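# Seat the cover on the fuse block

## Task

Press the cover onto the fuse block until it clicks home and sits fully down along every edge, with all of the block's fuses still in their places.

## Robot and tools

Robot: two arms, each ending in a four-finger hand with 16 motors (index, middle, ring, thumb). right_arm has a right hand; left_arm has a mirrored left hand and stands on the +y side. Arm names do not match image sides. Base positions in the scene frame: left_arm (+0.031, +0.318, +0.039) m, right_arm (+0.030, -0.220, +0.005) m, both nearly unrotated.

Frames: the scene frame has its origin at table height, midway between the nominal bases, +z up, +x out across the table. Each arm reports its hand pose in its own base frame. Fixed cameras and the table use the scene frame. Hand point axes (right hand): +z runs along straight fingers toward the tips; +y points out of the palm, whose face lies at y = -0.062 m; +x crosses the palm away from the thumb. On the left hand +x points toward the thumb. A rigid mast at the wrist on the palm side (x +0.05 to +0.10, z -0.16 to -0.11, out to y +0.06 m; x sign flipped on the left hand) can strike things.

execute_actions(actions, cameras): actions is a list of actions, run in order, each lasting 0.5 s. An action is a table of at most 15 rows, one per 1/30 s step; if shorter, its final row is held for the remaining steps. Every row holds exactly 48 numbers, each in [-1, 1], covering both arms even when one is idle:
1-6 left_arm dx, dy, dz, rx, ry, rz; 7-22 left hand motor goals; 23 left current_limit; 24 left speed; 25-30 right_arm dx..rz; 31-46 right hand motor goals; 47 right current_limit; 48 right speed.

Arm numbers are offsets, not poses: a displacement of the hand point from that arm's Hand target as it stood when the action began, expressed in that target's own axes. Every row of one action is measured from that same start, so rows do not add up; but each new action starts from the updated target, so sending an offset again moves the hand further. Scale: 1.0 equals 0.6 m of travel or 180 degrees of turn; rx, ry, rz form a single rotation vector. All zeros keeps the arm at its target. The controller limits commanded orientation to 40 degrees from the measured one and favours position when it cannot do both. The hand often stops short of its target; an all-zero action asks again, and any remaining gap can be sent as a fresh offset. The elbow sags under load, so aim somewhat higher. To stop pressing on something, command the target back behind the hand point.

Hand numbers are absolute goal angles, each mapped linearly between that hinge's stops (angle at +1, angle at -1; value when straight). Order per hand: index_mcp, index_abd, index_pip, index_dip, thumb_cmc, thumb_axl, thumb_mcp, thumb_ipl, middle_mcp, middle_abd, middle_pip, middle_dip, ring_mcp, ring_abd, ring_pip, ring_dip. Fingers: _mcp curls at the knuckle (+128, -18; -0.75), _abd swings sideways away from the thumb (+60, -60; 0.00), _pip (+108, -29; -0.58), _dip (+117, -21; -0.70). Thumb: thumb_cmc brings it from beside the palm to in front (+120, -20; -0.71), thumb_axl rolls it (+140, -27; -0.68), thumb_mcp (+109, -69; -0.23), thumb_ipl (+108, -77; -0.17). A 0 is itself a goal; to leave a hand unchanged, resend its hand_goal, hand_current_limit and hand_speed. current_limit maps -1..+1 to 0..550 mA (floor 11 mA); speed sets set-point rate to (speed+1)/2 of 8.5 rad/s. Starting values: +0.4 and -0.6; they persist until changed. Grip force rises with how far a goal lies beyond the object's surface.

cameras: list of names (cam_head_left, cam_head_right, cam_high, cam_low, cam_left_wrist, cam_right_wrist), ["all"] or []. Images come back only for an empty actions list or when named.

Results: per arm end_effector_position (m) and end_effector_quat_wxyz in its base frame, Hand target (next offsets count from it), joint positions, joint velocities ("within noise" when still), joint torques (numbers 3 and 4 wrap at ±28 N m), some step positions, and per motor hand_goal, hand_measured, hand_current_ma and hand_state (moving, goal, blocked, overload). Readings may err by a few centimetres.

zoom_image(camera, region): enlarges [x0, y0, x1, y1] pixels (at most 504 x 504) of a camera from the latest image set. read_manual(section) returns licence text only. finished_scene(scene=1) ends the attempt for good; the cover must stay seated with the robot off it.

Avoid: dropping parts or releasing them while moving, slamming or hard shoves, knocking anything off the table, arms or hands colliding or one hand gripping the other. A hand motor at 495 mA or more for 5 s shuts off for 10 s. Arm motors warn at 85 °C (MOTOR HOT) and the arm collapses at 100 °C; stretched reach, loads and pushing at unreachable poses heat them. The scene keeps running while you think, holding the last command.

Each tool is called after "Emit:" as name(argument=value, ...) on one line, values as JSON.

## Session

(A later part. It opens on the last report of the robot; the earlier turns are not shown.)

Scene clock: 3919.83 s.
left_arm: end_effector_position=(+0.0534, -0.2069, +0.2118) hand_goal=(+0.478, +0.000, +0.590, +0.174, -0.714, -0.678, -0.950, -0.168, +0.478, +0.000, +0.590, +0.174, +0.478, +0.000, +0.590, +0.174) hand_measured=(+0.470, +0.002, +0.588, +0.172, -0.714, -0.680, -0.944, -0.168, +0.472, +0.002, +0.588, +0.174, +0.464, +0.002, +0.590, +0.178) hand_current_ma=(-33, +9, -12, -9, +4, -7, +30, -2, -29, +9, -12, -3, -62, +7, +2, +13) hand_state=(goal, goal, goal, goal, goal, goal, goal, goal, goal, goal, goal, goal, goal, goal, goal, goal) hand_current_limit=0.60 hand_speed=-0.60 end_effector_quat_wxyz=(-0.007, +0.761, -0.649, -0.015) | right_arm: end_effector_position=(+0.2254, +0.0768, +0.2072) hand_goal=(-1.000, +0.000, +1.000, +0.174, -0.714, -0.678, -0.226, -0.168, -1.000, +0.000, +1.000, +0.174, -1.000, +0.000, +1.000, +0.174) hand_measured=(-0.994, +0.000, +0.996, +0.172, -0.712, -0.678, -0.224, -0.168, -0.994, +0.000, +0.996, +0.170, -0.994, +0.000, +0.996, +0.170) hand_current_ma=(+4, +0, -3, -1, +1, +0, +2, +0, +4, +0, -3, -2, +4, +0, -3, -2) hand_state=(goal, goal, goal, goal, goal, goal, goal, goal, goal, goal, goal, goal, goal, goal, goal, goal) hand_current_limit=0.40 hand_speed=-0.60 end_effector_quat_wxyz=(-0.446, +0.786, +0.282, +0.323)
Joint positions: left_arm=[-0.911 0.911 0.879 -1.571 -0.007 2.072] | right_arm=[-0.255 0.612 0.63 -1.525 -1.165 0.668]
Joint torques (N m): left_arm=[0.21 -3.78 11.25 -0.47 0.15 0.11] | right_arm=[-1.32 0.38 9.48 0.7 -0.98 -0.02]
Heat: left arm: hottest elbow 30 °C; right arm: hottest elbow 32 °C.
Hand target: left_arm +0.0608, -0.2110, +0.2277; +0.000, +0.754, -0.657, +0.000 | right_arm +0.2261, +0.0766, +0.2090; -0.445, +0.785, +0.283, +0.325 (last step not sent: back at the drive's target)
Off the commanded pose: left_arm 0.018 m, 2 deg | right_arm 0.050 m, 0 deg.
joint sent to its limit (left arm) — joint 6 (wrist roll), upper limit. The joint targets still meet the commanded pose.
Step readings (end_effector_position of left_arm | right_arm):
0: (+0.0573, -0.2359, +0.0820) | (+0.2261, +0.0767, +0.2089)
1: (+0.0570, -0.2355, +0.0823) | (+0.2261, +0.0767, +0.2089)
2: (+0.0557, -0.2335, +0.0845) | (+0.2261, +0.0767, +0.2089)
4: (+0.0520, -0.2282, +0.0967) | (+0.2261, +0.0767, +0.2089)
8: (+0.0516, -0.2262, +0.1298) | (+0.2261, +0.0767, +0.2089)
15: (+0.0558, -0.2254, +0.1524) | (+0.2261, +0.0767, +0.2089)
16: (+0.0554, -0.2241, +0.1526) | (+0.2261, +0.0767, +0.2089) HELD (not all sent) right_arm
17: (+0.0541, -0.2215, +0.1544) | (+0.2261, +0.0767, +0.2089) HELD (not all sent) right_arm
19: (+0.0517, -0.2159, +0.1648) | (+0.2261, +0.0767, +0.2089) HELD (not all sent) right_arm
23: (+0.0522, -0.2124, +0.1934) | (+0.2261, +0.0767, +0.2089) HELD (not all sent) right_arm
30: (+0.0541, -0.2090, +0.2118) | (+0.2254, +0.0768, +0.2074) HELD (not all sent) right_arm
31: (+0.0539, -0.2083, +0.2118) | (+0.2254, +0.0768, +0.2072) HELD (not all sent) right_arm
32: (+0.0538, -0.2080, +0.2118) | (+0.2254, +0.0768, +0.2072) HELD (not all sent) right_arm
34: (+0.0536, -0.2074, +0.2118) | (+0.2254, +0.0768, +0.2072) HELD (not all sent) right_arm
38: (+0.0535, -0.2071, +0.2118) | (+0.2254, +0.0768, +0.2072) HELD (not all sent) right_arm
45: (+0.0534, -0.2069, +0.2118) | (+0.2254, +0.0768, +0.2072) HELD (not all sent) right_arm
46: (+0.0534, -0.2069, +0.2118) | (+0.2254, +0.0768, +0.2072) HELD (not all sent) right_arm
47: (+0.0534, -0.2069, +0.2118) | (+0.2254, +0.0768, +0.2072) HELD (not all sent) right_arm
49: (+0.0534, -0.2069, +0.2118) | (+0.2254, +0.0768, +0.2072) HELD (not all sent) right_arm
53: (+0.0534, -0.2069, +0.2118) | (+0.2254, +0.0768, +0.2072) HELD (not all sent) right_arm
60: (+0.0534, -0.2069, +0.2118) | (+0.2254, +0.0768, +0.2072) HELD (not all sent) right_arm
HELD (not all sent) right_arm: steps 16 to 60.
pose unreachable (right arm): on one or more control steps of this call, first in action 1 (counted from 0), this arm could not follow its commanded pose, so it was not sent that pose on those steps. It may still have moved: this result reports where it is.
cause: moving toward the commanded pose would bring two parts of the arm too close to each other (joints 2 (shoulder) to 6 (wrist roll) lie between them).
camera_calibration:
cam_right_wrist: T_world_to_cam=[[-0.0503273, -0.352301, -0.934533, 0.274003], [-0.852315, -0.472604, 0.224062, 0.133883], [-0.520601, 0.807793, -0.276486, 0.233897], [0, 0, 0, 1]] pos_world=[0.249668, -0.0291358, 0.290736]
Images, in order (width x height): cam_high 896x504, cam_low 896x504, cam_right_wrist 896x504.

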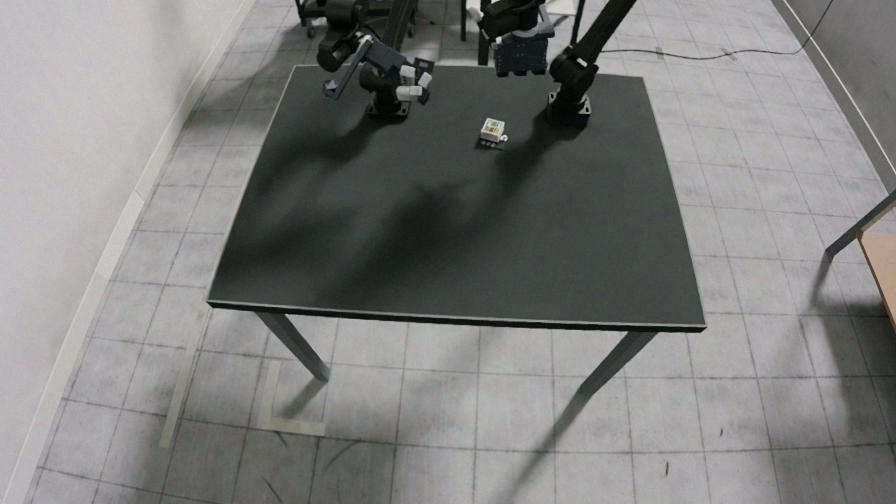

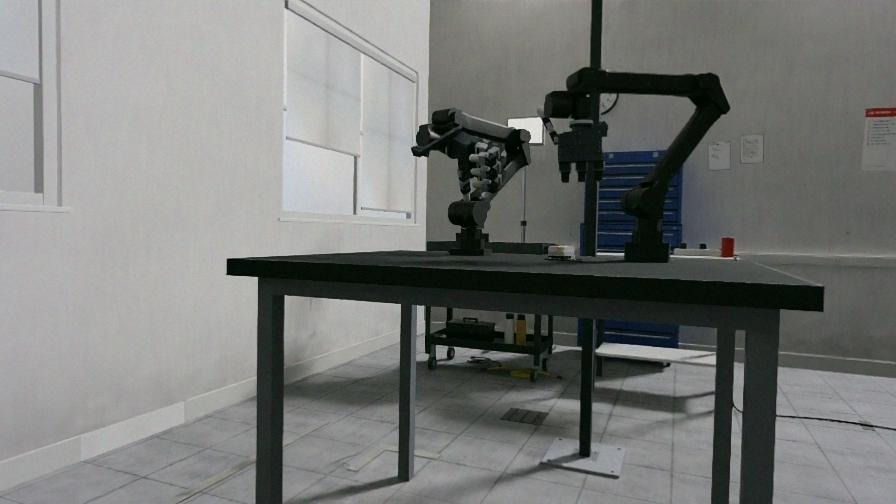

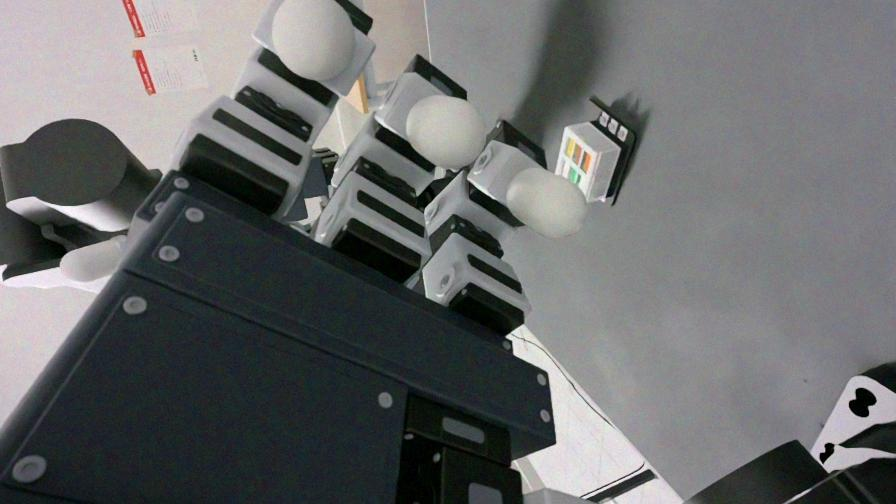

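Emit:
execute_actions(actions=[[[0,0,0,0,0,-0.0167,0.6,0,-0.2,-0.3,-0.714,-0.678,-0.95,-0.168,0.6,0,-0.2,-0.3,0.6,0,-0.2,-0.3,0.5,-0.6,0,0,0,0,0,0,-1,0,1,0.174,-0.714,-0.678,-0.226,-0.168,-1,0,1,0.174,-1,0,1,0.174,0.4,-0.6]],[[0,0,0,0,0,0,1,0,-1,-0.7,-0.714,-0.678,-0.95,-0.168,1,0,-1,-0.7,1,0,-1,-0.7,0.5,-0.6,0,0,0,0,0,0,-1,0,1,0.174,-0.714,-0.678,-0.226,-0.168,-1,0,1,0.174,-1,0,1,0.174,0.4,-0.6]],[[0,0,0,0,0,0,1,0,-1,-0.7,-0.714,-0.678,-0.95,-0.168,1,0,-1,-0.7,1,0,-1,-0.7,0.5,-0.6,0,0,0,0,0,0,-1,0,1,0.174,-0.714,-0.678,-0.226,-0.168,-1,0,1,0.174,-1,0,1,0.174,0.4,-0.6]]], cameras=["cam_high","cam_left_wrist","cam_low","cam_right_wrist"])

Emit:
zoom_image(camera="cam_low", region=[520, 90, 640, 200])

Scene clock: 4043.33 s.
left_arm: end_effector_position=(+0.0559, -0.2061, +0.2123) hand_goal=(+1.000, +0.000, -1.000, -0.700, -0.714, -0.678, -0.950, -0.168, +1.000, +0.000, -1.000, -0.700, +1.000, +0.000, -1.000, -0.700) hand_measured=(+0.980, +0.002, -1.000, -0.698, -0.714, -0.680, -0.944, -0.168, +0.982, +0.002, -1.000, -0.698, +0.982, +0.002, -1.000, -0.698) hand_current_ma=(-95, +9, +1, +8, +4, -7, +30, -2, -85, +9, +1, +9, -87, +7, +1, +11) hand_state=(blocked, goal, goal, goal, goal, goal, goal, goal, goal, goal, goal, goal, goal, goal, goal, goal) hand_current_limit=0.50 hand_speed=-0.60 end_effector_quat_wxyz=(-0.005, +0.766, -0.642, -0.016) | right_arm: end_effector_position=(+0.2254, +0.0768, +0.2072) hand_goal=(-1.000, +0.000, +1.000, +0.174, -0.714, -0.678, -0.226, -0.168, -1.000, +0.000, +1.000, +0.174, -1.000, +0.000, +1.000, +0.174) hand_measured=(-0.994, +0.000, +0.996, +0.172, -0.712, -0.678, -0.224, -0.168, -0.994, +0.000, +0.996, +0.170, -0.994, +0.000, +0.996, +0.170) hand_current_ma=(+4, +0, -3, -1, +1, +0, +2, +0, +4, +0, -3, -2, +4, +0, -3, -2) hand_state=(goal, goal, goal, goal, goal, goal, goal, goal, goal, goal, goal, goal, goal, goal, goal, goal) hand_current_limit=0.40 hand_speed=-0.60 end_effector_quat_wxyz=(-0.446, +0.786, +0.282, +0.323)
Joint positions: left_arm=[-0.894 0.911 0.879 -1.573 -0.003 2.072] | right_arm=[-0.255 0.612 0.63 -1.525 -1.165 0.668]
Joint torques (N m): left_arm=[0.21 -4.42 10.67 -0.5 0.46 -0.09] | right_arm=[-1.26 0.32 9.5 0.72 -0.98 -0.02]
Heat: left arm: hottest elbow 36 °C; right arm: hottest elbow 33 °C.
Hand target: left_arm +0.0608, -0.2110, +0.2277; +0.000, +0.771, -0.637, +0.000 | right_arm +0.2261, +0.0766, +0.2090; -0.445, +0.785, +0.283, +0.325
Off the commanded pose: left_arm 0.017 m, 2 deg | right_arm 0.002 m, 0 deg.
Step readings (end_effector_position of left_arm | right_arm):
0: (+0.0534, -0.2069, +0.2118) | (+0.2254, +0.0768, +0.2072)
1: (+0.0535, -0.2069, +0.2118) | (+0.2254, +0.0768, +0.2072)
2: (+0.0537, -0.2069, +0.2118) | (+0.2254, +0.0768, +0.2072)
4: (+0.0545, -0.2067, +0.2119) | (+0.2254, +0.0768, +0.2072)
8: (+0.0558, -0.2062, +0.2121) | (+0.2254, +0.0768, +0.2072)
15: (+0.0560, -0.2060, +0.2123) | (+0.2254, +0.0768, +0.2072)
16: (+0.0559, -0.2061, +0.2123) | (+0.2254, +0.0768, +0.2072)
17: (+0.0559, -0.2061, +0.2123) | (+0.2254, +0.0768, +0.2072)
19: (+0.0559, -0.2061, +0.2123) | (+0.2254, +0.0768, +0.2072)
23: (+0.0559, -0.2061, +0.2123) | (+0.2254, +0.0768, +0.2072)
30: (+0.0559, -0.2061, +0.2123) | (+0.2254, +0.0768, +0.2072)
31: (+0.0559, -0.2061, +0.2123) | (+0.2254, +0.0768, +0.2072)
32: (+0.0559, -0.2061, +0.2123) | (+0.2254, +0.0768, +0.2072)
34: (+0.0559, -0.2061, +0.2123) | (+0.2254, +0.0768, +0.2072)
38: (+0.0559, -0.2061, +0.2123) | (+0.2254, +0.0768, +0.2072)
45: (+0.0559, -0.2061, +0.2123) | (+0.2254, +0.0768, +0.2072)
camera_calibration:
cam_left_wrist: T_world_to_cam=[[0.523886, 0.851721, 0.0107097, 0.112786], [0.571789, -0.360966, 0.736723, -0.3148], [0.631348, -0.379835, -0.67611, 0.153571], [0, 0, 0, 1]] pos_world=[0.0239553, -0.151362, 0.334544]
cam_right_wrist: T_world_to_cam=[[-0.0503273, -0.352301, -0.934533, 0.274003], [-0.852315, -0.472604, 0.224062, 0.133883], [-0.520601, 0.807793, -0.276486, 0.233897], [0, 0, 0, 1]] pos_world=[0.249668, -0.0291358, 0.290736]
Images, in order (width x height): cam_high 896x504, cam_low 896x504, cam_left_wrist 896x504, cam_right_wrist 896x504.

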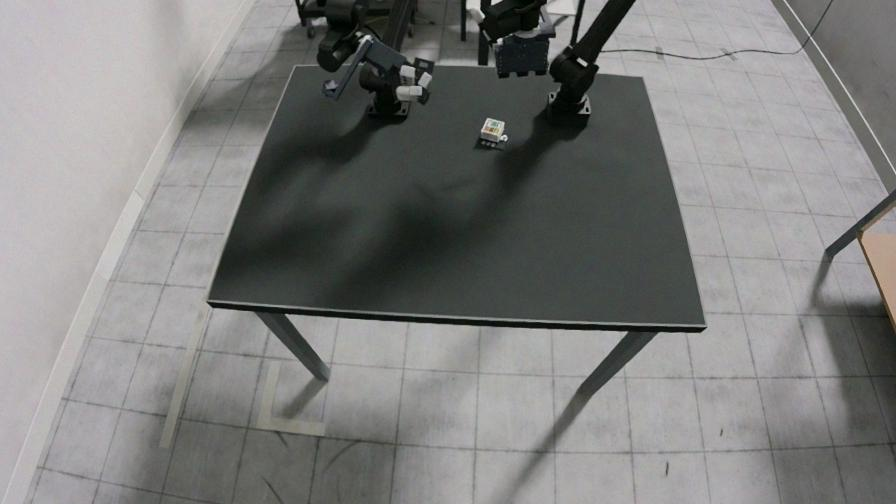

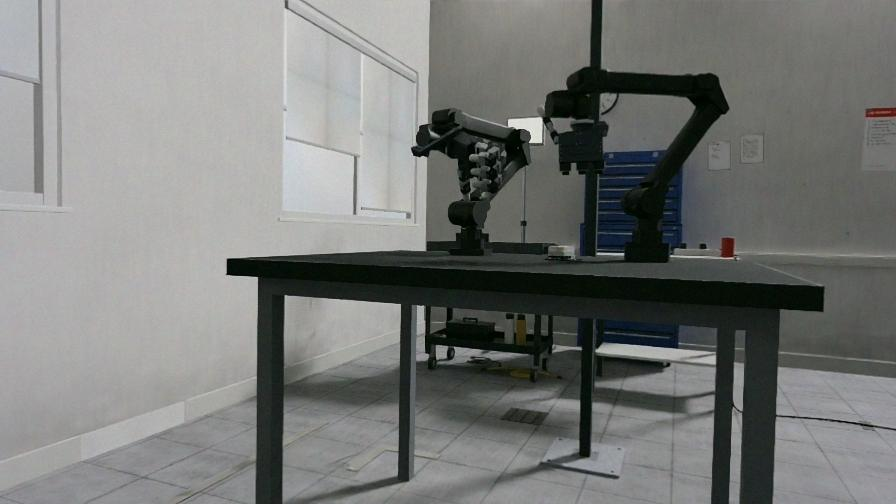

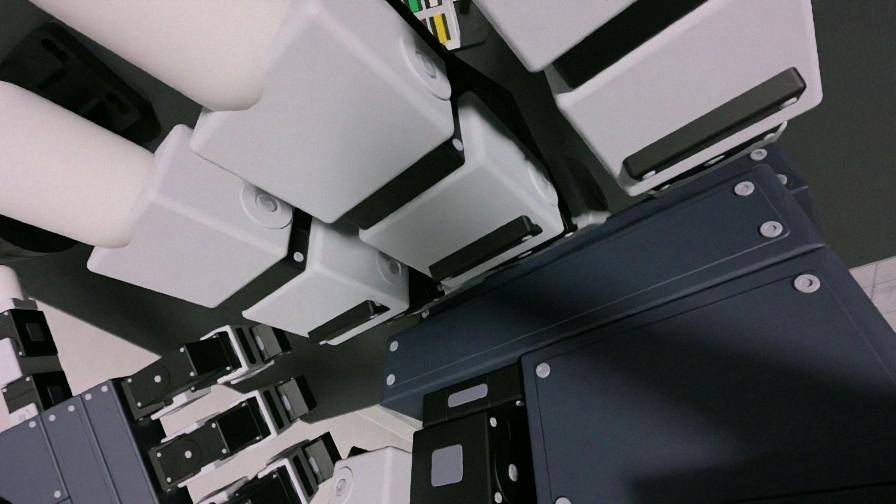

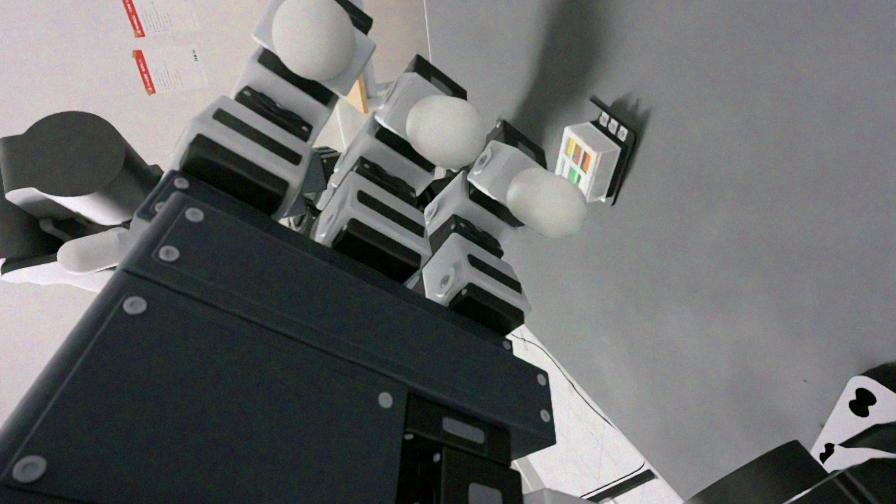

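Scaled by 4.200 from the camera's 896x504 image, which has a finer 1280x720 frame.

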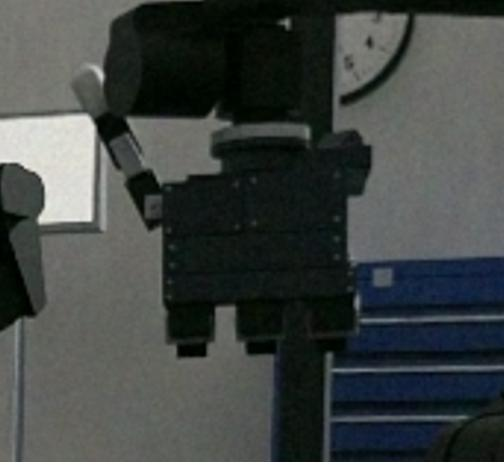

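Emit:
execute_actions(actions=[[[0.0538,-0.013,0.08,0,0,0,1,0,-1,-0.7,-0.714,-0.678,-0.95,-0.168,1,0,-1,-0.7,1,0,-1,-0.7,0.5,-0.6,0,0,0,0,0,0,-1,0,1,0.174,-0.714,-0.678,-0.226,-0.168,-1,0,1,0.174,-1,0,1,0.174,0.4,-0.6]],[[0,0,0.11,0,0,0,1,0,-1,-0.7,-0.714,-0.678,-0.95,-0.168,1,0,-1,-0.7,1,0,-1,-0.7,0.5,-0.6,0,0,0,0,0,0,-1,0,1,0.174,-0.714,-0.678,-0.226,-0.168,-1,0,1,0.174,-1,0,1,0.174,0.4,-0.6]],[[0,0,0.1,0,0,0,1,0,-1,-0.7,-0.714,-0.678,-0.95,-0.168,1,0,-1,-0.7,1,0,-1,-0.7,0.5,-0.6,0,0,0,0,0,0,-1,0,1,0.174,-0.714,-0.678,-0.226,-0.168,-1,0,1,0.174,-1,0,1,0.174,0.4,-0.6]]], cameras=["cam_high","cam_low","cam_right_wrist"])

Emit:
zoom_image(camera="cam_high", region=[465, 85, 515, 155])

Emit:
zoom_image(camera="cam_low", region=[515, 190, 605, 270])

Emit:
zoom_image(camera="cam_right_wrist", region=[540, 40, 700, 240])

Scene clock: 4060.03 s.
left_arm: end_effector_position=(+0.0730, -0.2351, +0.0550) hand_goal=(+1.000, +0.000, -1.000, -0.700, -0.714, -0.678, -0.950, -0.168, +1.000, +0.000, -1.000, -0.700, +1.000, +0.000, -1.000, -0.700) hand_measured=(+0.984, +0.002, -1.000, -0.698, -0.714, -0.680, -0.944, -0.168, +0.986, +0.002, -1.000, -0.698, +0.986, +0.002, -1.000, -0.698) hand_current_ma=(-77, +9, +1, +8, +4, -7, +28, -2, -68, +8, +1, +9, -69, +7, +1, +11) hand_state=(goal, goal, goal, goal, goal, goal, goal, goal, goal, goal, goal, goal, goal, goal, goal, goal) hand_current_limit=0.50 hand_speed=-0.60 end_effector_quat_wxyz=(-0.001, +0.769, -0.639, -0.002) | right_arm: end_effector_position=(+0.2254, +0.0768, +0.2072) hand_goal=(-1.000, +0.000, +1.000, +0.174, -0.714, -0.678, -0.226, -0.168, -1.000, +0.000, +1.000, +0.174, -1.000, +0.000, +1.000, +0.174) hand_measured=(-0.994, +0.000, +0.996, +0.172, -0.712, -0.678, -0.224, -0.168, -0.994, +0.000, +0.996, +0.170, -0.994, +0.000, +0.996, +0.170) hand_current_ma=(+4, +0, -3, -1, +1, +0, +2, +0, +4, +0, -3, -2, +4, +0, -3, -2) hand_state=(goal, goal, goal, goal, goal, goal, goal, goal, goal, goal, goal, goal, goal, goal, goal, goal) hand_current_limit=0.40 hand_speed=-0.60 end_effector_quat_wxyz=(-0.446, +0.786, +0.282, +0.323)
Joint positions: left_arm=[-0.912 1.14 0.588 -1.023 -0.002 2.046] | right_arm=[-0.255 0.612 0.63 -1.525 -1.165 0.668]
Joint torques (N m): left_arm=[-1.14 -4.07 7.36 0.59 0.42 -0.16] | right_arm=[-1.26 0.38 9.48 0.7 -0.98 -0.02]
Heat: left arm: hottest elbow 36 °C; right arm: hottest elbow 33 °C.
Hand target: left_arm +0.0744, -0.2413, +0.0536; +0.000, +0.771, -0.637, +0.000 | right_arm +0.2261, +0.0766, +0.2090; -0.445, +0.785, +0.283, +0.325
Off the commanded pose: left_arm 0.006 m, 0 deg | right_arm 0.002 m, 0 deg.
Step readings (end_effector_position of left_arm | right_arm):
0: (+0.0559, -0.2061, +0.2123) | (+0.2254, +0.0768, +0.2072)
1: (+0.0560, -0.2062, +0.2123) | (+0.2254, +0.0768, +0.2072)
2: (+0.0569, -0.2073, +0.2120) | (+0.2254, +0.0768, +0.2072)
4: (+0.0629, -0.2150, +0.2088) | (+0.2254, +0.0768, +0.2072)
8: (+0.0711, -0.2278, +0.1928) | (+0.2254, +0.0768, +0.2072)
15: (+0.0727, -0.2339, +0.1803) | (+0.2254, +0.0768, +0.2072)
16: (+0.0730, -0.2344, +0.1798) | (+0.2254, +0.0768, +0.2072)
17: (+0.0739, -0.2358, +0.1768) | (+0.2254, +0.0768, +0.2072)
19: (+0.0747, -0.2369, +0.1616) | (+0.2254, +0.0768, +0.2072)
23: (+0.0685, -0.2290, +0.1280) | (+0.2254, +0.0768, +0.2072)
30: (+0.0720, -0.2334, +0.1150) | (+0.2254, +0.0768, +0.2072)
31: (+0.0725, -0.2342, +0.1145) | (+0.2254, +0.0768, +0.2072)
32: (+0.0737, -0.2357, +0.1122) | (+0.2254, +0.0768, +0.2072)
34: (+0.0751, -0.2375, +0.0998) | (+0.2254, +0.0768, +0.2072)
38: (+0.0696, -0.2304, +0.0698) | (+0.2254, +0.0768, +0.2072)
45: (+0.0718, -0.2333, +0.0554) | (+0.2254, +0.0768, +0.2072)
camera_calibration:
cam_right_wrist: T_world_to_cam=[[-0.0503273, -0.352301, -0.934533, 0.274003], [-0.852315, -0.472604, 0.224062, 0.133883], [-0.520601, 0.807793, -0.276486, 0.233897], [0, 0, 0, 1]] pos_world=[0.249668, -0.0291358, 0.290736]
Images, in order (width x height): cam_high 896x504, cam_low 896x504, cam_right_wrist 896x504.

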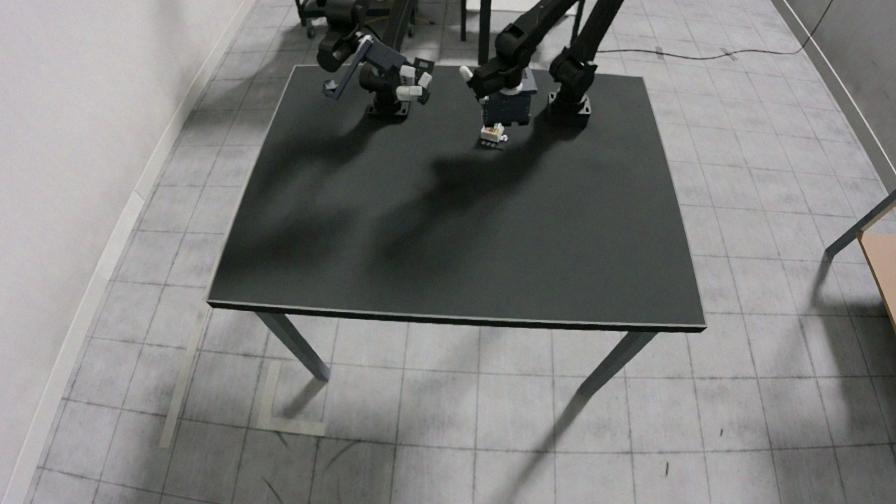

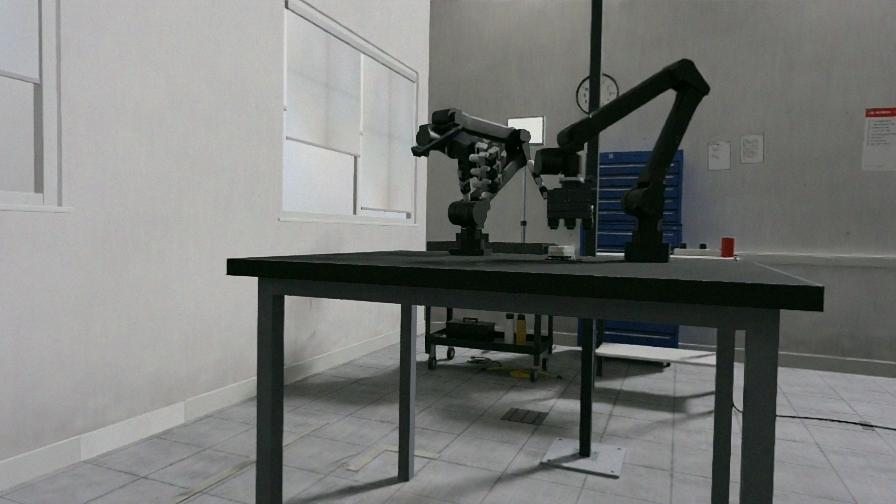

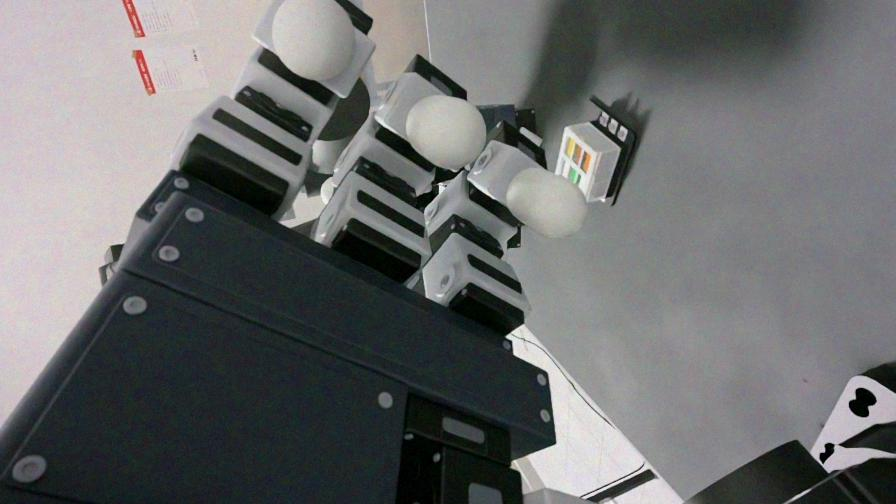

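Scaled by 7.200 from the camera's 896x504 image, which has a finer 1280x720 frame.

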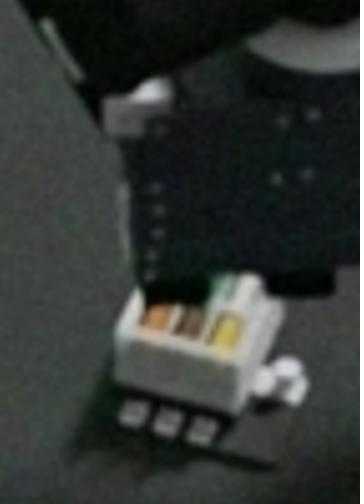

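Scaled by 5.600 from the camera's 896x504 image, which has a finer 1280x720 frame.

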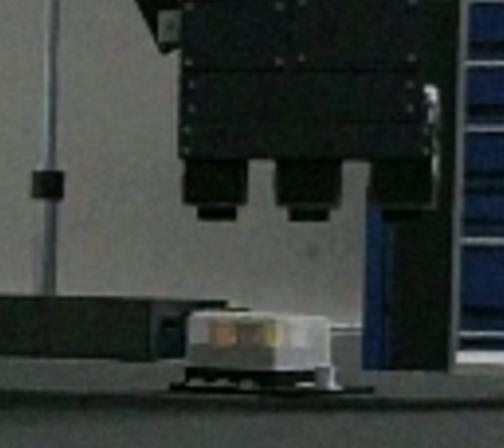

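Scaled by 2.520 from the camera's 896x504 image, which has a finer 1280x720 frame.

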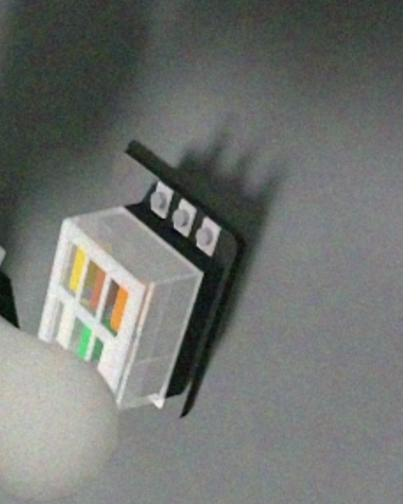

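Emit:
execute_actions(actions=[[[0,0,0.05,0,0,0,1,0,-1,-0.7,-0.714,-0.678,-0.95,-0.168,1,0,-1,-0.7,1,0,-1,-0.7,0.5,-0.6,0,0,0,0,0,0,-1,0,1,0.174,-0.714,-0.678,-0.226,-0.168,-1,0,1,0.174,-1,0,1,0.174,0.4,-0.6]]], cameras=["cam_high","cam_low","cam_right_wrist"])

Emit:
zoom_image(camera="cam_high", region=[465, 85, 515, 155])

Emit:
zoom_image(camera="cam_low", region=[515, 200, 595, 270])

Emit:
zoom_image(camera="cam_right_wrist", region=[540, 40, 700, 240])

Scene clock: 4084.67 s.
left_arm: end_effector_position=(+0.0743, -0.2369, +0.0262) hand_goal=(+1.000, +0.000, -1.000, -0.700, -0.714, -0.678, -0.950, -0.168, +1.000, +0.000, -1.000, -0.700, +1.000, +0.000, -1.000, -0.700) hand_measured=(+0.984, +0.002, -1.000, -0.698, -0.714, -0.680, -0.944, -0.168, +0.986, +0.002, -1.000, -0.698, +0.986, +0.002, -1.000, -0.698) hand_current_ma=(-77, +9, +1, +8, +4, -7, +28, -2, -68, +8, +1, +9, -69, +7, +1, +11) hand_state=(goal, goal, goal, goal, goal, goal, goal, goal, goal, goal, goal, goal, goal, goal, goal, goal) hand_current_limit=0.50 hand_speed=-0.60 end_effector_quat_wxyz=(-0.001, +0.769, -0.639, +0.000) | right_arm: end_effector_position=(+0.2254, +0.0768, +0.2072) hand_goal=(-1.000, +0.000, +1.000, +0.174, -0.714, -0.678, -0.226, -0.168, -1.000, +0.000, +1.000, +0.174, -1.000, +0.000, +1.000, +0.174) hand_measured=(-0.994, +0.000, +0.996, +0.172, -0.712, -0.678, -0.224, -0.168, -0.994, +0.000, +0.996, +0.170, -0.994, +0.000, +0.996, +0.170) hand_current_ma=(+4, +0, -3, -1, +1, +0, +2, +0, +4, +0, -3, -2, +4, +0, -3, -2) hand_state=(goal, goal, goal, goal, goal, goal, goal, goal, goal, goal, goal, goal, goal, goal, goal, goal) hand_current_limit=0.40 hand_speed=-0.60 end_effector_quat_wxyz=(-0.446, +0.786, +0.282, +0.323)
Joint positions: left_arm=[-0.913 1.206 0.545 -0.91 -0.002 2.046] | right_arm=[-0.255 0.612 0.63 -1.525 -1.165 0.668]
Joint torques (N m): left_arm=[-1.14 -4.48 6.58 0.62 0.42 -0.16] | right_arm=[-1.32 0.44 9.48 0.7 -0.98 -0.02]
Heat: left arm: hottest elbow 33 °C; right arm: hottest elbow 33 °C.
Hand target: left_arm +0.0743, -0.2412, +0.0236; +0.000, +0.771, -0.637, +0.000 | right_arm +0.2261, +0.0766, +0.2090; -0.445, +0.785, +0.283, +0.325
Off the commanded pose: left_arm 0.005 m, 0 deg | right_arm 0.002 m, 0 deg.
Step readings (end_effector_position of left_arm | right_arm):
0: (+0.0730, -0.2351, +0.0550) | (+0.2254, +0.0768, +0.2072)
1: (+0.0731, -0.2352, +0.0548) | (+0.2254, +0.0768, +0.2072)
2: (+0.0738, -0.2362, +0.0538) | (+0.2254, +0.0768, +0.2072)
4: (+0.0757, -0.2386, +0.0479) | (+0.2254, +0.0768, +0.2072)
8: (+0.0736, -0.2358, +0.0330) | (+0.2254, +0.0768, +0.2072)
15: (+0.0738, -0.2362, +0.0263) | (+0.2254, +0.0768, +0.2072)
camera_calibration:
cam_right_wrist: T_world_to_cam=[[-0.0503273, -0.352301, -0.934533, 0.274003], [-0.852315, -0.472604, 0.224062, 0.133883], [-0.520601, 0.807793, -0.276486, 0.233897], [0, 0, 0, 1]] pos_world=[0.249668, -0.0291358, 0.290736]
Images, in order (width x height): cam_high 896x504, cam_low 896x504, cam_right_wrist 896x504.

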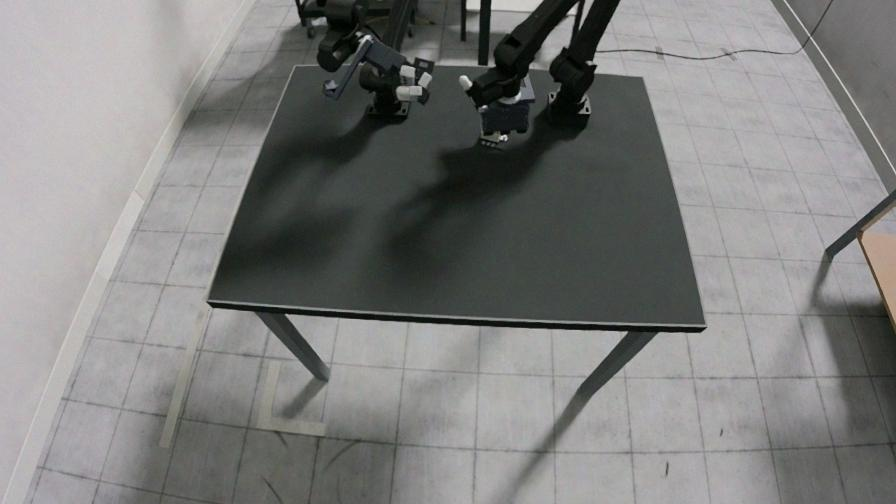

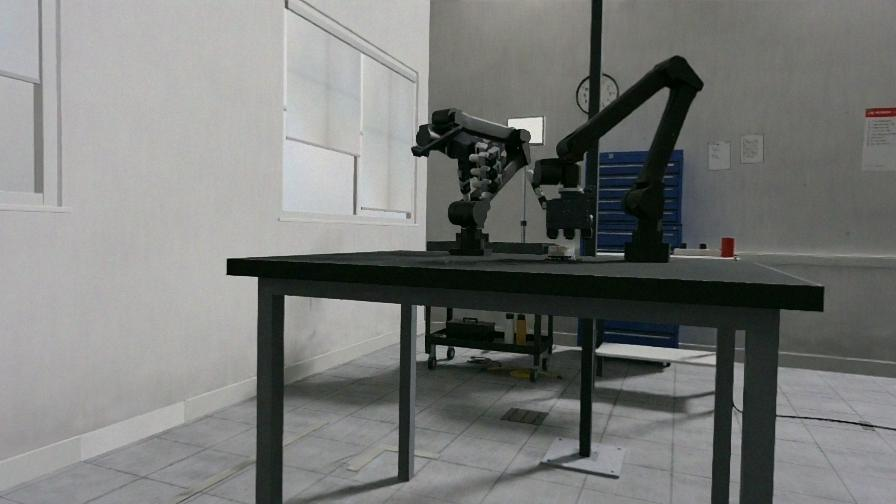

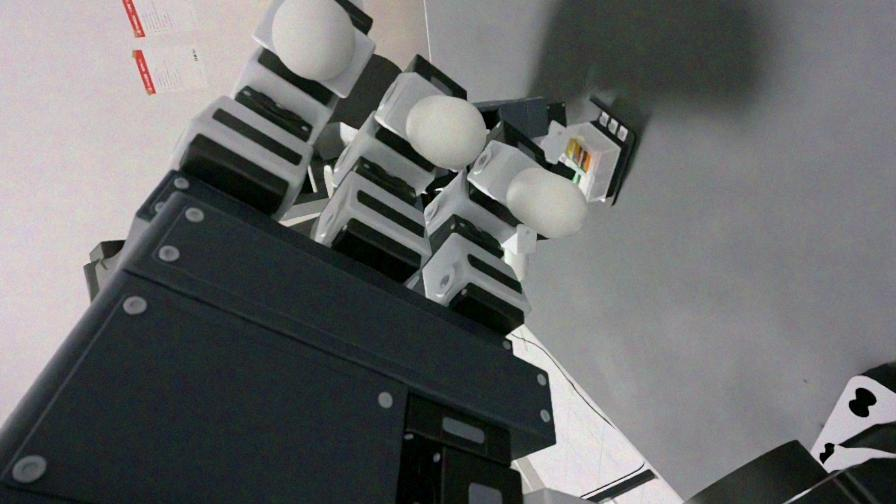

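Scaled by 7.200 from the camera's 896x504 image, which has a finer 1280x720 frame.

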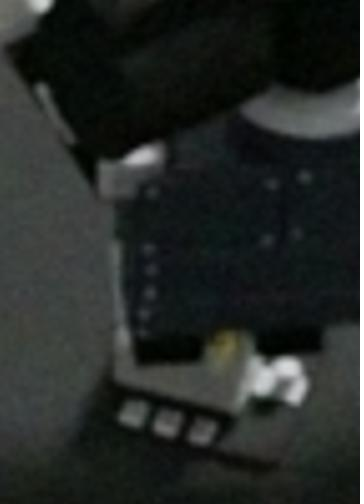

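Scaled by 6.300 from the camera's 896x504 image, which has a finer 1280x720 frame.

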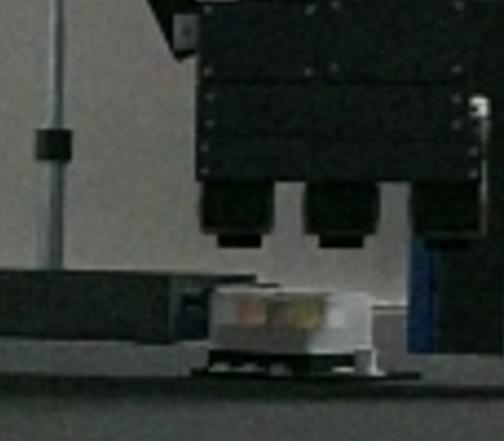

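Scaled by 2.520 from the camera's 896x504 image, which has a finer 1280x720 frame.

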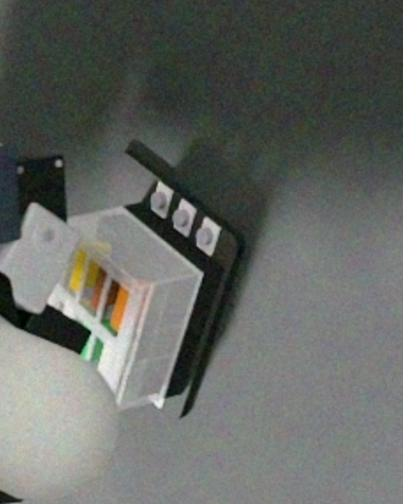

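Emit:
execute_actions(actions=[[[0.001,-0.0049,0.022,0,0,0,1,0,-1,-0.7,-0.714,-0.678,-0.95,-0.168,1,0,-1,-0.7,1,0,-1,-0.7,0.5,-0.6,0,0,0,0,0,0,-1,0,1,0.174,-0.714,-0.678,-0.226,-0.168,-1,0,1,0.174,-1,0,1,0.174,0.4,-0.6]],[[-0.0015,0.0015,0.016,-0.001,-0.002,0,1,0,-1,-0.7,-0.714,-0.678,-0.95,-0.168,1,0,-1,-0.7,1,0,-1,-0.7,0.5,-0.6,0,0,0,0,0,0,-1,0,1,0.174,-0.714,-0.678,-0.226,-0.168,-1,0,1,0.174,-1,0,1,0.174,0.4,-0.6]]], cameras=["cam_low","cam_right_wrist"])

Emit:
zoom_image(camera="cam_low", region=[515, 200, 595, 270])

Emit:
zoom_image(camera="cam_right_wrist", region=[540, 40, 700, 240])

Scene clock: 4114.13 s.
left_arm: end_effector_position=(+0.0760, -0.2396, +0.0061) hand_goal=(+1.000, +0.000, -1.000, -0.700, -0.714, -0.678, -0.950, -0.168, +1.000, +0.000, -1.000, -0.700, +1.000, +0.000, -1.000, -0.700) hand_measured=(+0.994, +0.002, -1.000, -0.698, -0.714, -0.680, -0.944, -0.168, +0.992, +0.002, -1.000, -0.698, +0.986, +0.002, -1.000, -0.698) hand_current_ma=(-22, +9, +1, +8, +4, -7, +28, -2, -38, +8, +1, +9, -69, +7, +1, +11) hand_state=(goal, goal, goal, goal, goal, goal, goal, goal, goal, goal, goal, goal, goal, goal, goal, goal) hand_current_limit=0.50 hand_speed=-0.60 end_effector_quat_wxyz=(+0.000, +0.769, -0.639, -0.001) | right_arm: end_effector_position=(+0.2254, +0.0768, +0.2072) hand_goal=(-1.000, +0.000, +1.000, +0.174, -0.714, -0.678, -0.226, -0.168, -1.000, +0.000, +1.000, +0.174, -1.000, +0.000, +1.000, +0.174) hand_measured=(-0.994, +0.000, +0.996, +0.172, -0.712, -0.678, -0.224, -0.168, -0.994, +0.000, +0.996, +0.170, -0.994, +0.000, +0.996, +0.170) hand_current_ma=(+4, +0, -3, -1, +1, +0, +2, +0, +4, +0, -3, -2, +4, +0, -3, -2) hand_state=(goal, goal, goal, goal, goal, goal, goal, goal, goal, goal, goal, goal, goal, goal, goal, goal) hand_current_limit=0.40 hand_speed=-0.60 end_effector_quat_wxyz=(-0.446, +0.786, +0.282, +0.323)
Joint positions: left_arm=[-0.913 1.269 0.525 -0.829 0 2.045] | right_arm=[-0.255 0.612 0.63 -1.525 -1.165 0.668]
Joint torques (N m): left_arm=[-0.5 -4.6 5.74 0.75 0.36 -0.1] | right_arm=[-1.26 0.32 9.5 0.72 -0.98 -0.02]
Heat: left arm: hottest elbow 30 °C; right arm: hottest elbow 33 °C.
Hand target: left_arm +0.0763, -0.2406, +0.0008; +0.000, +0.771, -0.637, -0.004 | right_arm +0.2261, +0.0766, +0.2090; -0.445, +0.785, +0.283, +0.325
Off the commanded pose: left_arm 0.005 m, 0 deg | right_arm 0.002 m, 0 deg.
Step readings (end_effector_position of left_arm | right_arm):
0: (+0.0743, -0.2370, +0.0262) | (+0.2254, +0.0768, +0.2072)
1: (+0.0744, -0.2370, +0.0261) | (+0.2254, +0.0768, +0.2072)
2: (+0.0748, -0.2376, +0.0257) | (+0.2254, +0.0768, +0.2072)
4: (+0.0761, -0.2393, +0.0229) | (+0.2254, +0.0768, +0.2072)
8: (+0.0762, -0.2394, +0.0163) | (+0.2254, +0.0768, +0.2072)
15: (+0.0761, -0.2392, +0.0136) | (+0.2254, +0.0768, +0.2072)
16: (+0.0762, -0.2393, +0.0135) | (+0.2254, +0.0768, +0.2072)
17: (+0.0764, -0.2397, +0.0132) | (+0.2254, +0.0768, +0.2072)
19: (+0.0770, -0.2405, +0.0112) | (+0.2254, +0.0768, +0.2072)
23: (+0.0760, -0.2392, +0.0062) | (+0.2254, +0.0768, +0.2072)
30: (+0.0760, -0.2396, +0.0061) | (+0.2254, +0.0768, +0.2072)
camera_calibration:
cam_right_wrist: T_world_to_cam=[[-0.0503273, -0.352301, -0.934533, 0.274003], [-0.852315, -0.472604, 0.224062, 0.133883], [-0.520601, 0.807793, -0.276486, 0.233897], [0, 0, 0, 1]] pos_world=[0.249668, -0.0291358, 0.290736]
Images, in order (width x height): cam_low 896x504, cam_right_wrist 896x504.

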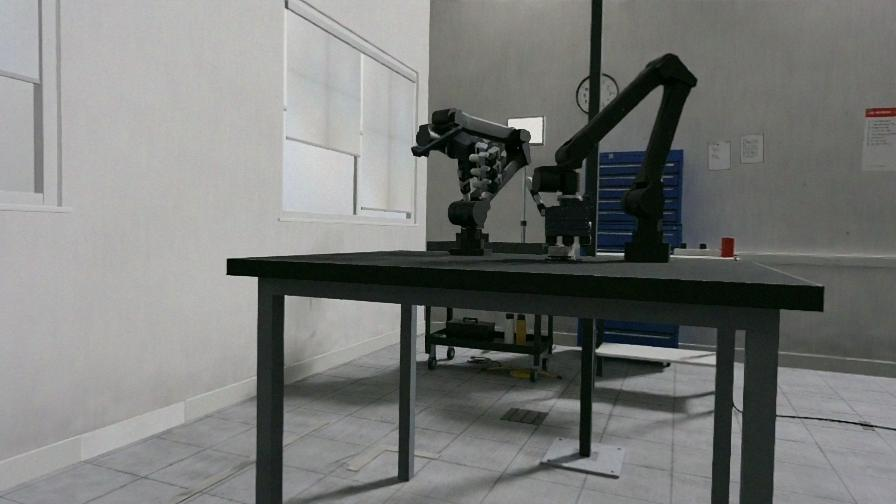

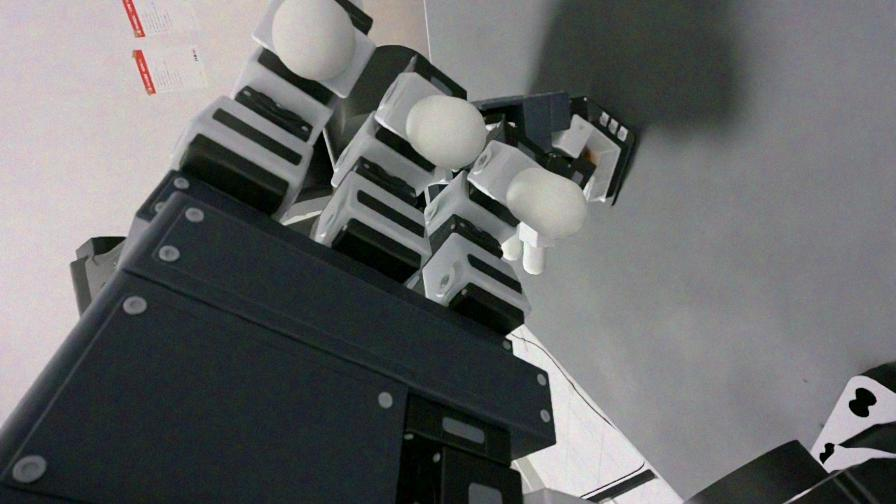

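Scaled by 6.300 from the camera's 896x504 image, which has a finer 1280x720 frame.

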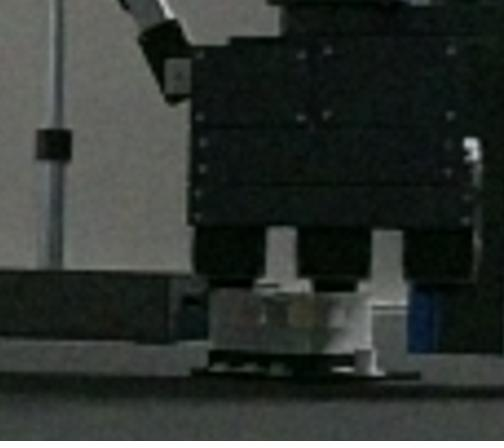

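Scaled by 2.520 from the camera's 896x504 image, which has a finer 1280x720 frame.

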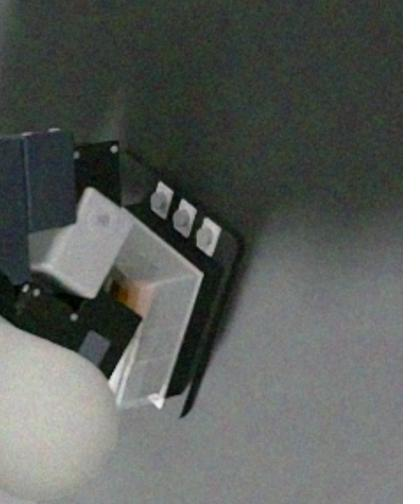

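Emit:
execute_actions(actions=[[[-0.005,0.003,0.025,-0.0029,-0.006,0,1,0,-1,-0.7,-0.714,-0.678,-0.95,-0.168,1,0,-1,-0.7,1,0,-1,-0.7,0.5,-0.6,0,0,0,0,0,0,-1,0,1,0.174,-0.714,-0.678,-0.226,-0.168,-1,0,1,0.174,-1,0,1,0.174,0.4,-0.6]],[[-0.005,0.003,0.025,-0.0029,-0.006,0,1,0,-1,-0.7,-0.714,-0.678,-0.95,-0.168,1,0,-1,-0.7,1,0,-1,-0.7,0.5,-0.6,0,0,0,0,0,0,-1,0,1,0.174,-0.714,-0.678,-0.226,-0.168,-1,0,1,0.174,-1,0,1,0.174,0.4,-0.6]]], cameras=["cam_low"])

Scene clock: 4157.10 s.
left_arm: end_effector_position=(+0.0753, -0.2418, +0.0037) hand_goal=(+1.000, +0.000, -1.000, -0.700, -0.714, -0.678, -0.950, -0.168, +1.000, +0.000, -1.000, -0.700, +1.000, +0.000, -1.000, -0.700) hand_measured=(+1.000, +0.002, -1.000, -0.698, -0.714, -0.680, -0.944, -0.168, +1.002, +0.002, -1.000, -0.698, +0.986, +0.002, -1.000, -0.698) hand_current_ma=(+1, +9, +1, +8, +4, -7, +28, -2, +5, +8, +1, +9, -69, +7, +1, +11) hand_state=(goal, goal, goal, goal, goal, goal, goal, goal, goal, goal, goal, goal, goal, goal, goal, goal) hand_current_limit=0.50 hand_speed=-0.60 end_effector_quat_wxyz=(+0.007, +0.768, -0.641, -0.003) | right_arm: end_effector_position=(+0.2254, +0.0768, +0.2072) hand_goal=(-1.000, +0.000, +1.000, +0.174, -0.714, -0.678, -0.226, -0.168, -1.000, +0.000, +1.000, +0.174, -1.000, +0.000, +1.000, +0.174) hand_measured=(-0.994, +0.000, +0.996, +0.172, -0.712, -0.678, -0.224, -0.168, -0.994, +0.000, +0.996, +0.170, -0.994, +0.000, +0.996, +0.170) hand_current_ma=(+4, +0, -3, -1, +1, +0, +2, +0, +4, +0, -3, -2, +4, +0, -3, -2) hand_state=(goal, goal, goal, goal, goal, goal, goal, goal, goal, goal, goal, goal, goal, goal, goal, goal) hand_current_limit=0.40 hand_speed=-0.60 end_effector_quat_wxyz=(-0.446, +0.786, +0.282, +0.323)
Joint positions: left_arm=[-0.91 1.285 0.525 -0.814 0.015 2.052] | right_arm=[-0.255 0.612 0.63 -1.525 -1.165 0.668]
Joint torques (N m): left_arm=[-0.67 -0.44 3.47 2.74 -0.19 -0.14] | right_arm=[-1.26 0.38 9.5 0.69 -0.98 -0.02]
Heat: left arm: hottest elbow 29 °C; right arm: hottest elbow 33 °C.
Hand target: left_arm +0.0713, -0.2351, -0.0290; -0.005, +0.771, -0.637, -0.024 | right_arm +0.2261, +0.0766, +0.2090; -0.445, +0.785, +0.283, +0.325
Off the commanded pose: left_arm 0.034 m, 3 deg | right_arm 0.002 m, 0 deg.
Step readings (end_effector_position of left_arm | right_arm):
0: (+0.0760, -0.2396, +0.0061) | (+0.2254, +0.0768, +0.2072)
1: (+0.0760, -0.2396, +0.0060) | (+0.2254, +0.0768, +0.2072)
2: (+0.0761, -0.2398, +0.0056) | (+0.2254, +0.0768, +0.2072)
4: (+0.0759, -0.2405, +0.0048) | (+0.2254, +0.0768, +0.2072)
8: (+0.0759, -0.2411, +0.0047) | (+0.2254, +0.0768, +0.2072)
15: (+0.0758, -0.2412, +0.0047) | (+0.2254, +0.0768, +0.2072)
16: (+0.0759, -0.2412, +0.0046) | (+0.2254, +0.0768, +0.2072)
17: (+0.0757, -0.2413, +0.0045) | (+0.2254, +0.0768, +0.2072)
19: (+0.0754, -0.2416, +0.0037) | (+0.2254, +0.0768, +0.2072)
23: (+0.0754, -0.2418, +0.0037) | (+0.2254, +0.0768, +0.2072)
30: (+0.0754, -0.2417, +0.0037) | (+0.2254, +0.0768, +0.2072)
Images, in order (width x height): cam_low 896x504.

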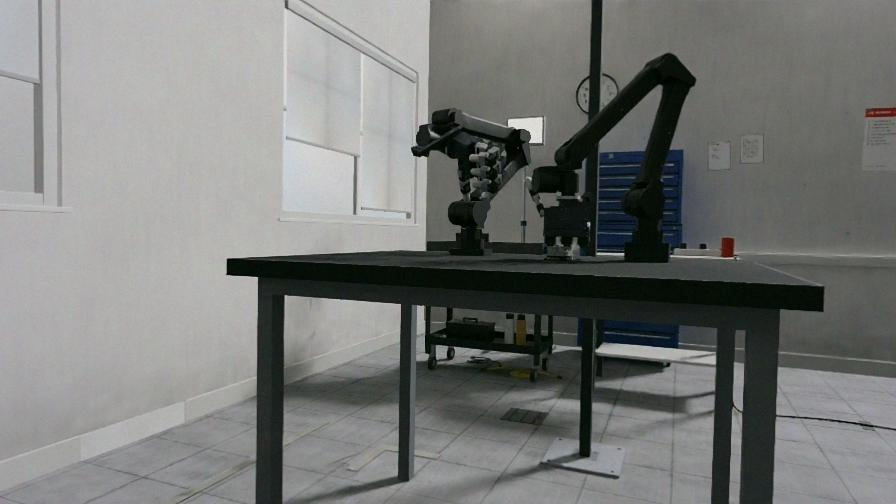

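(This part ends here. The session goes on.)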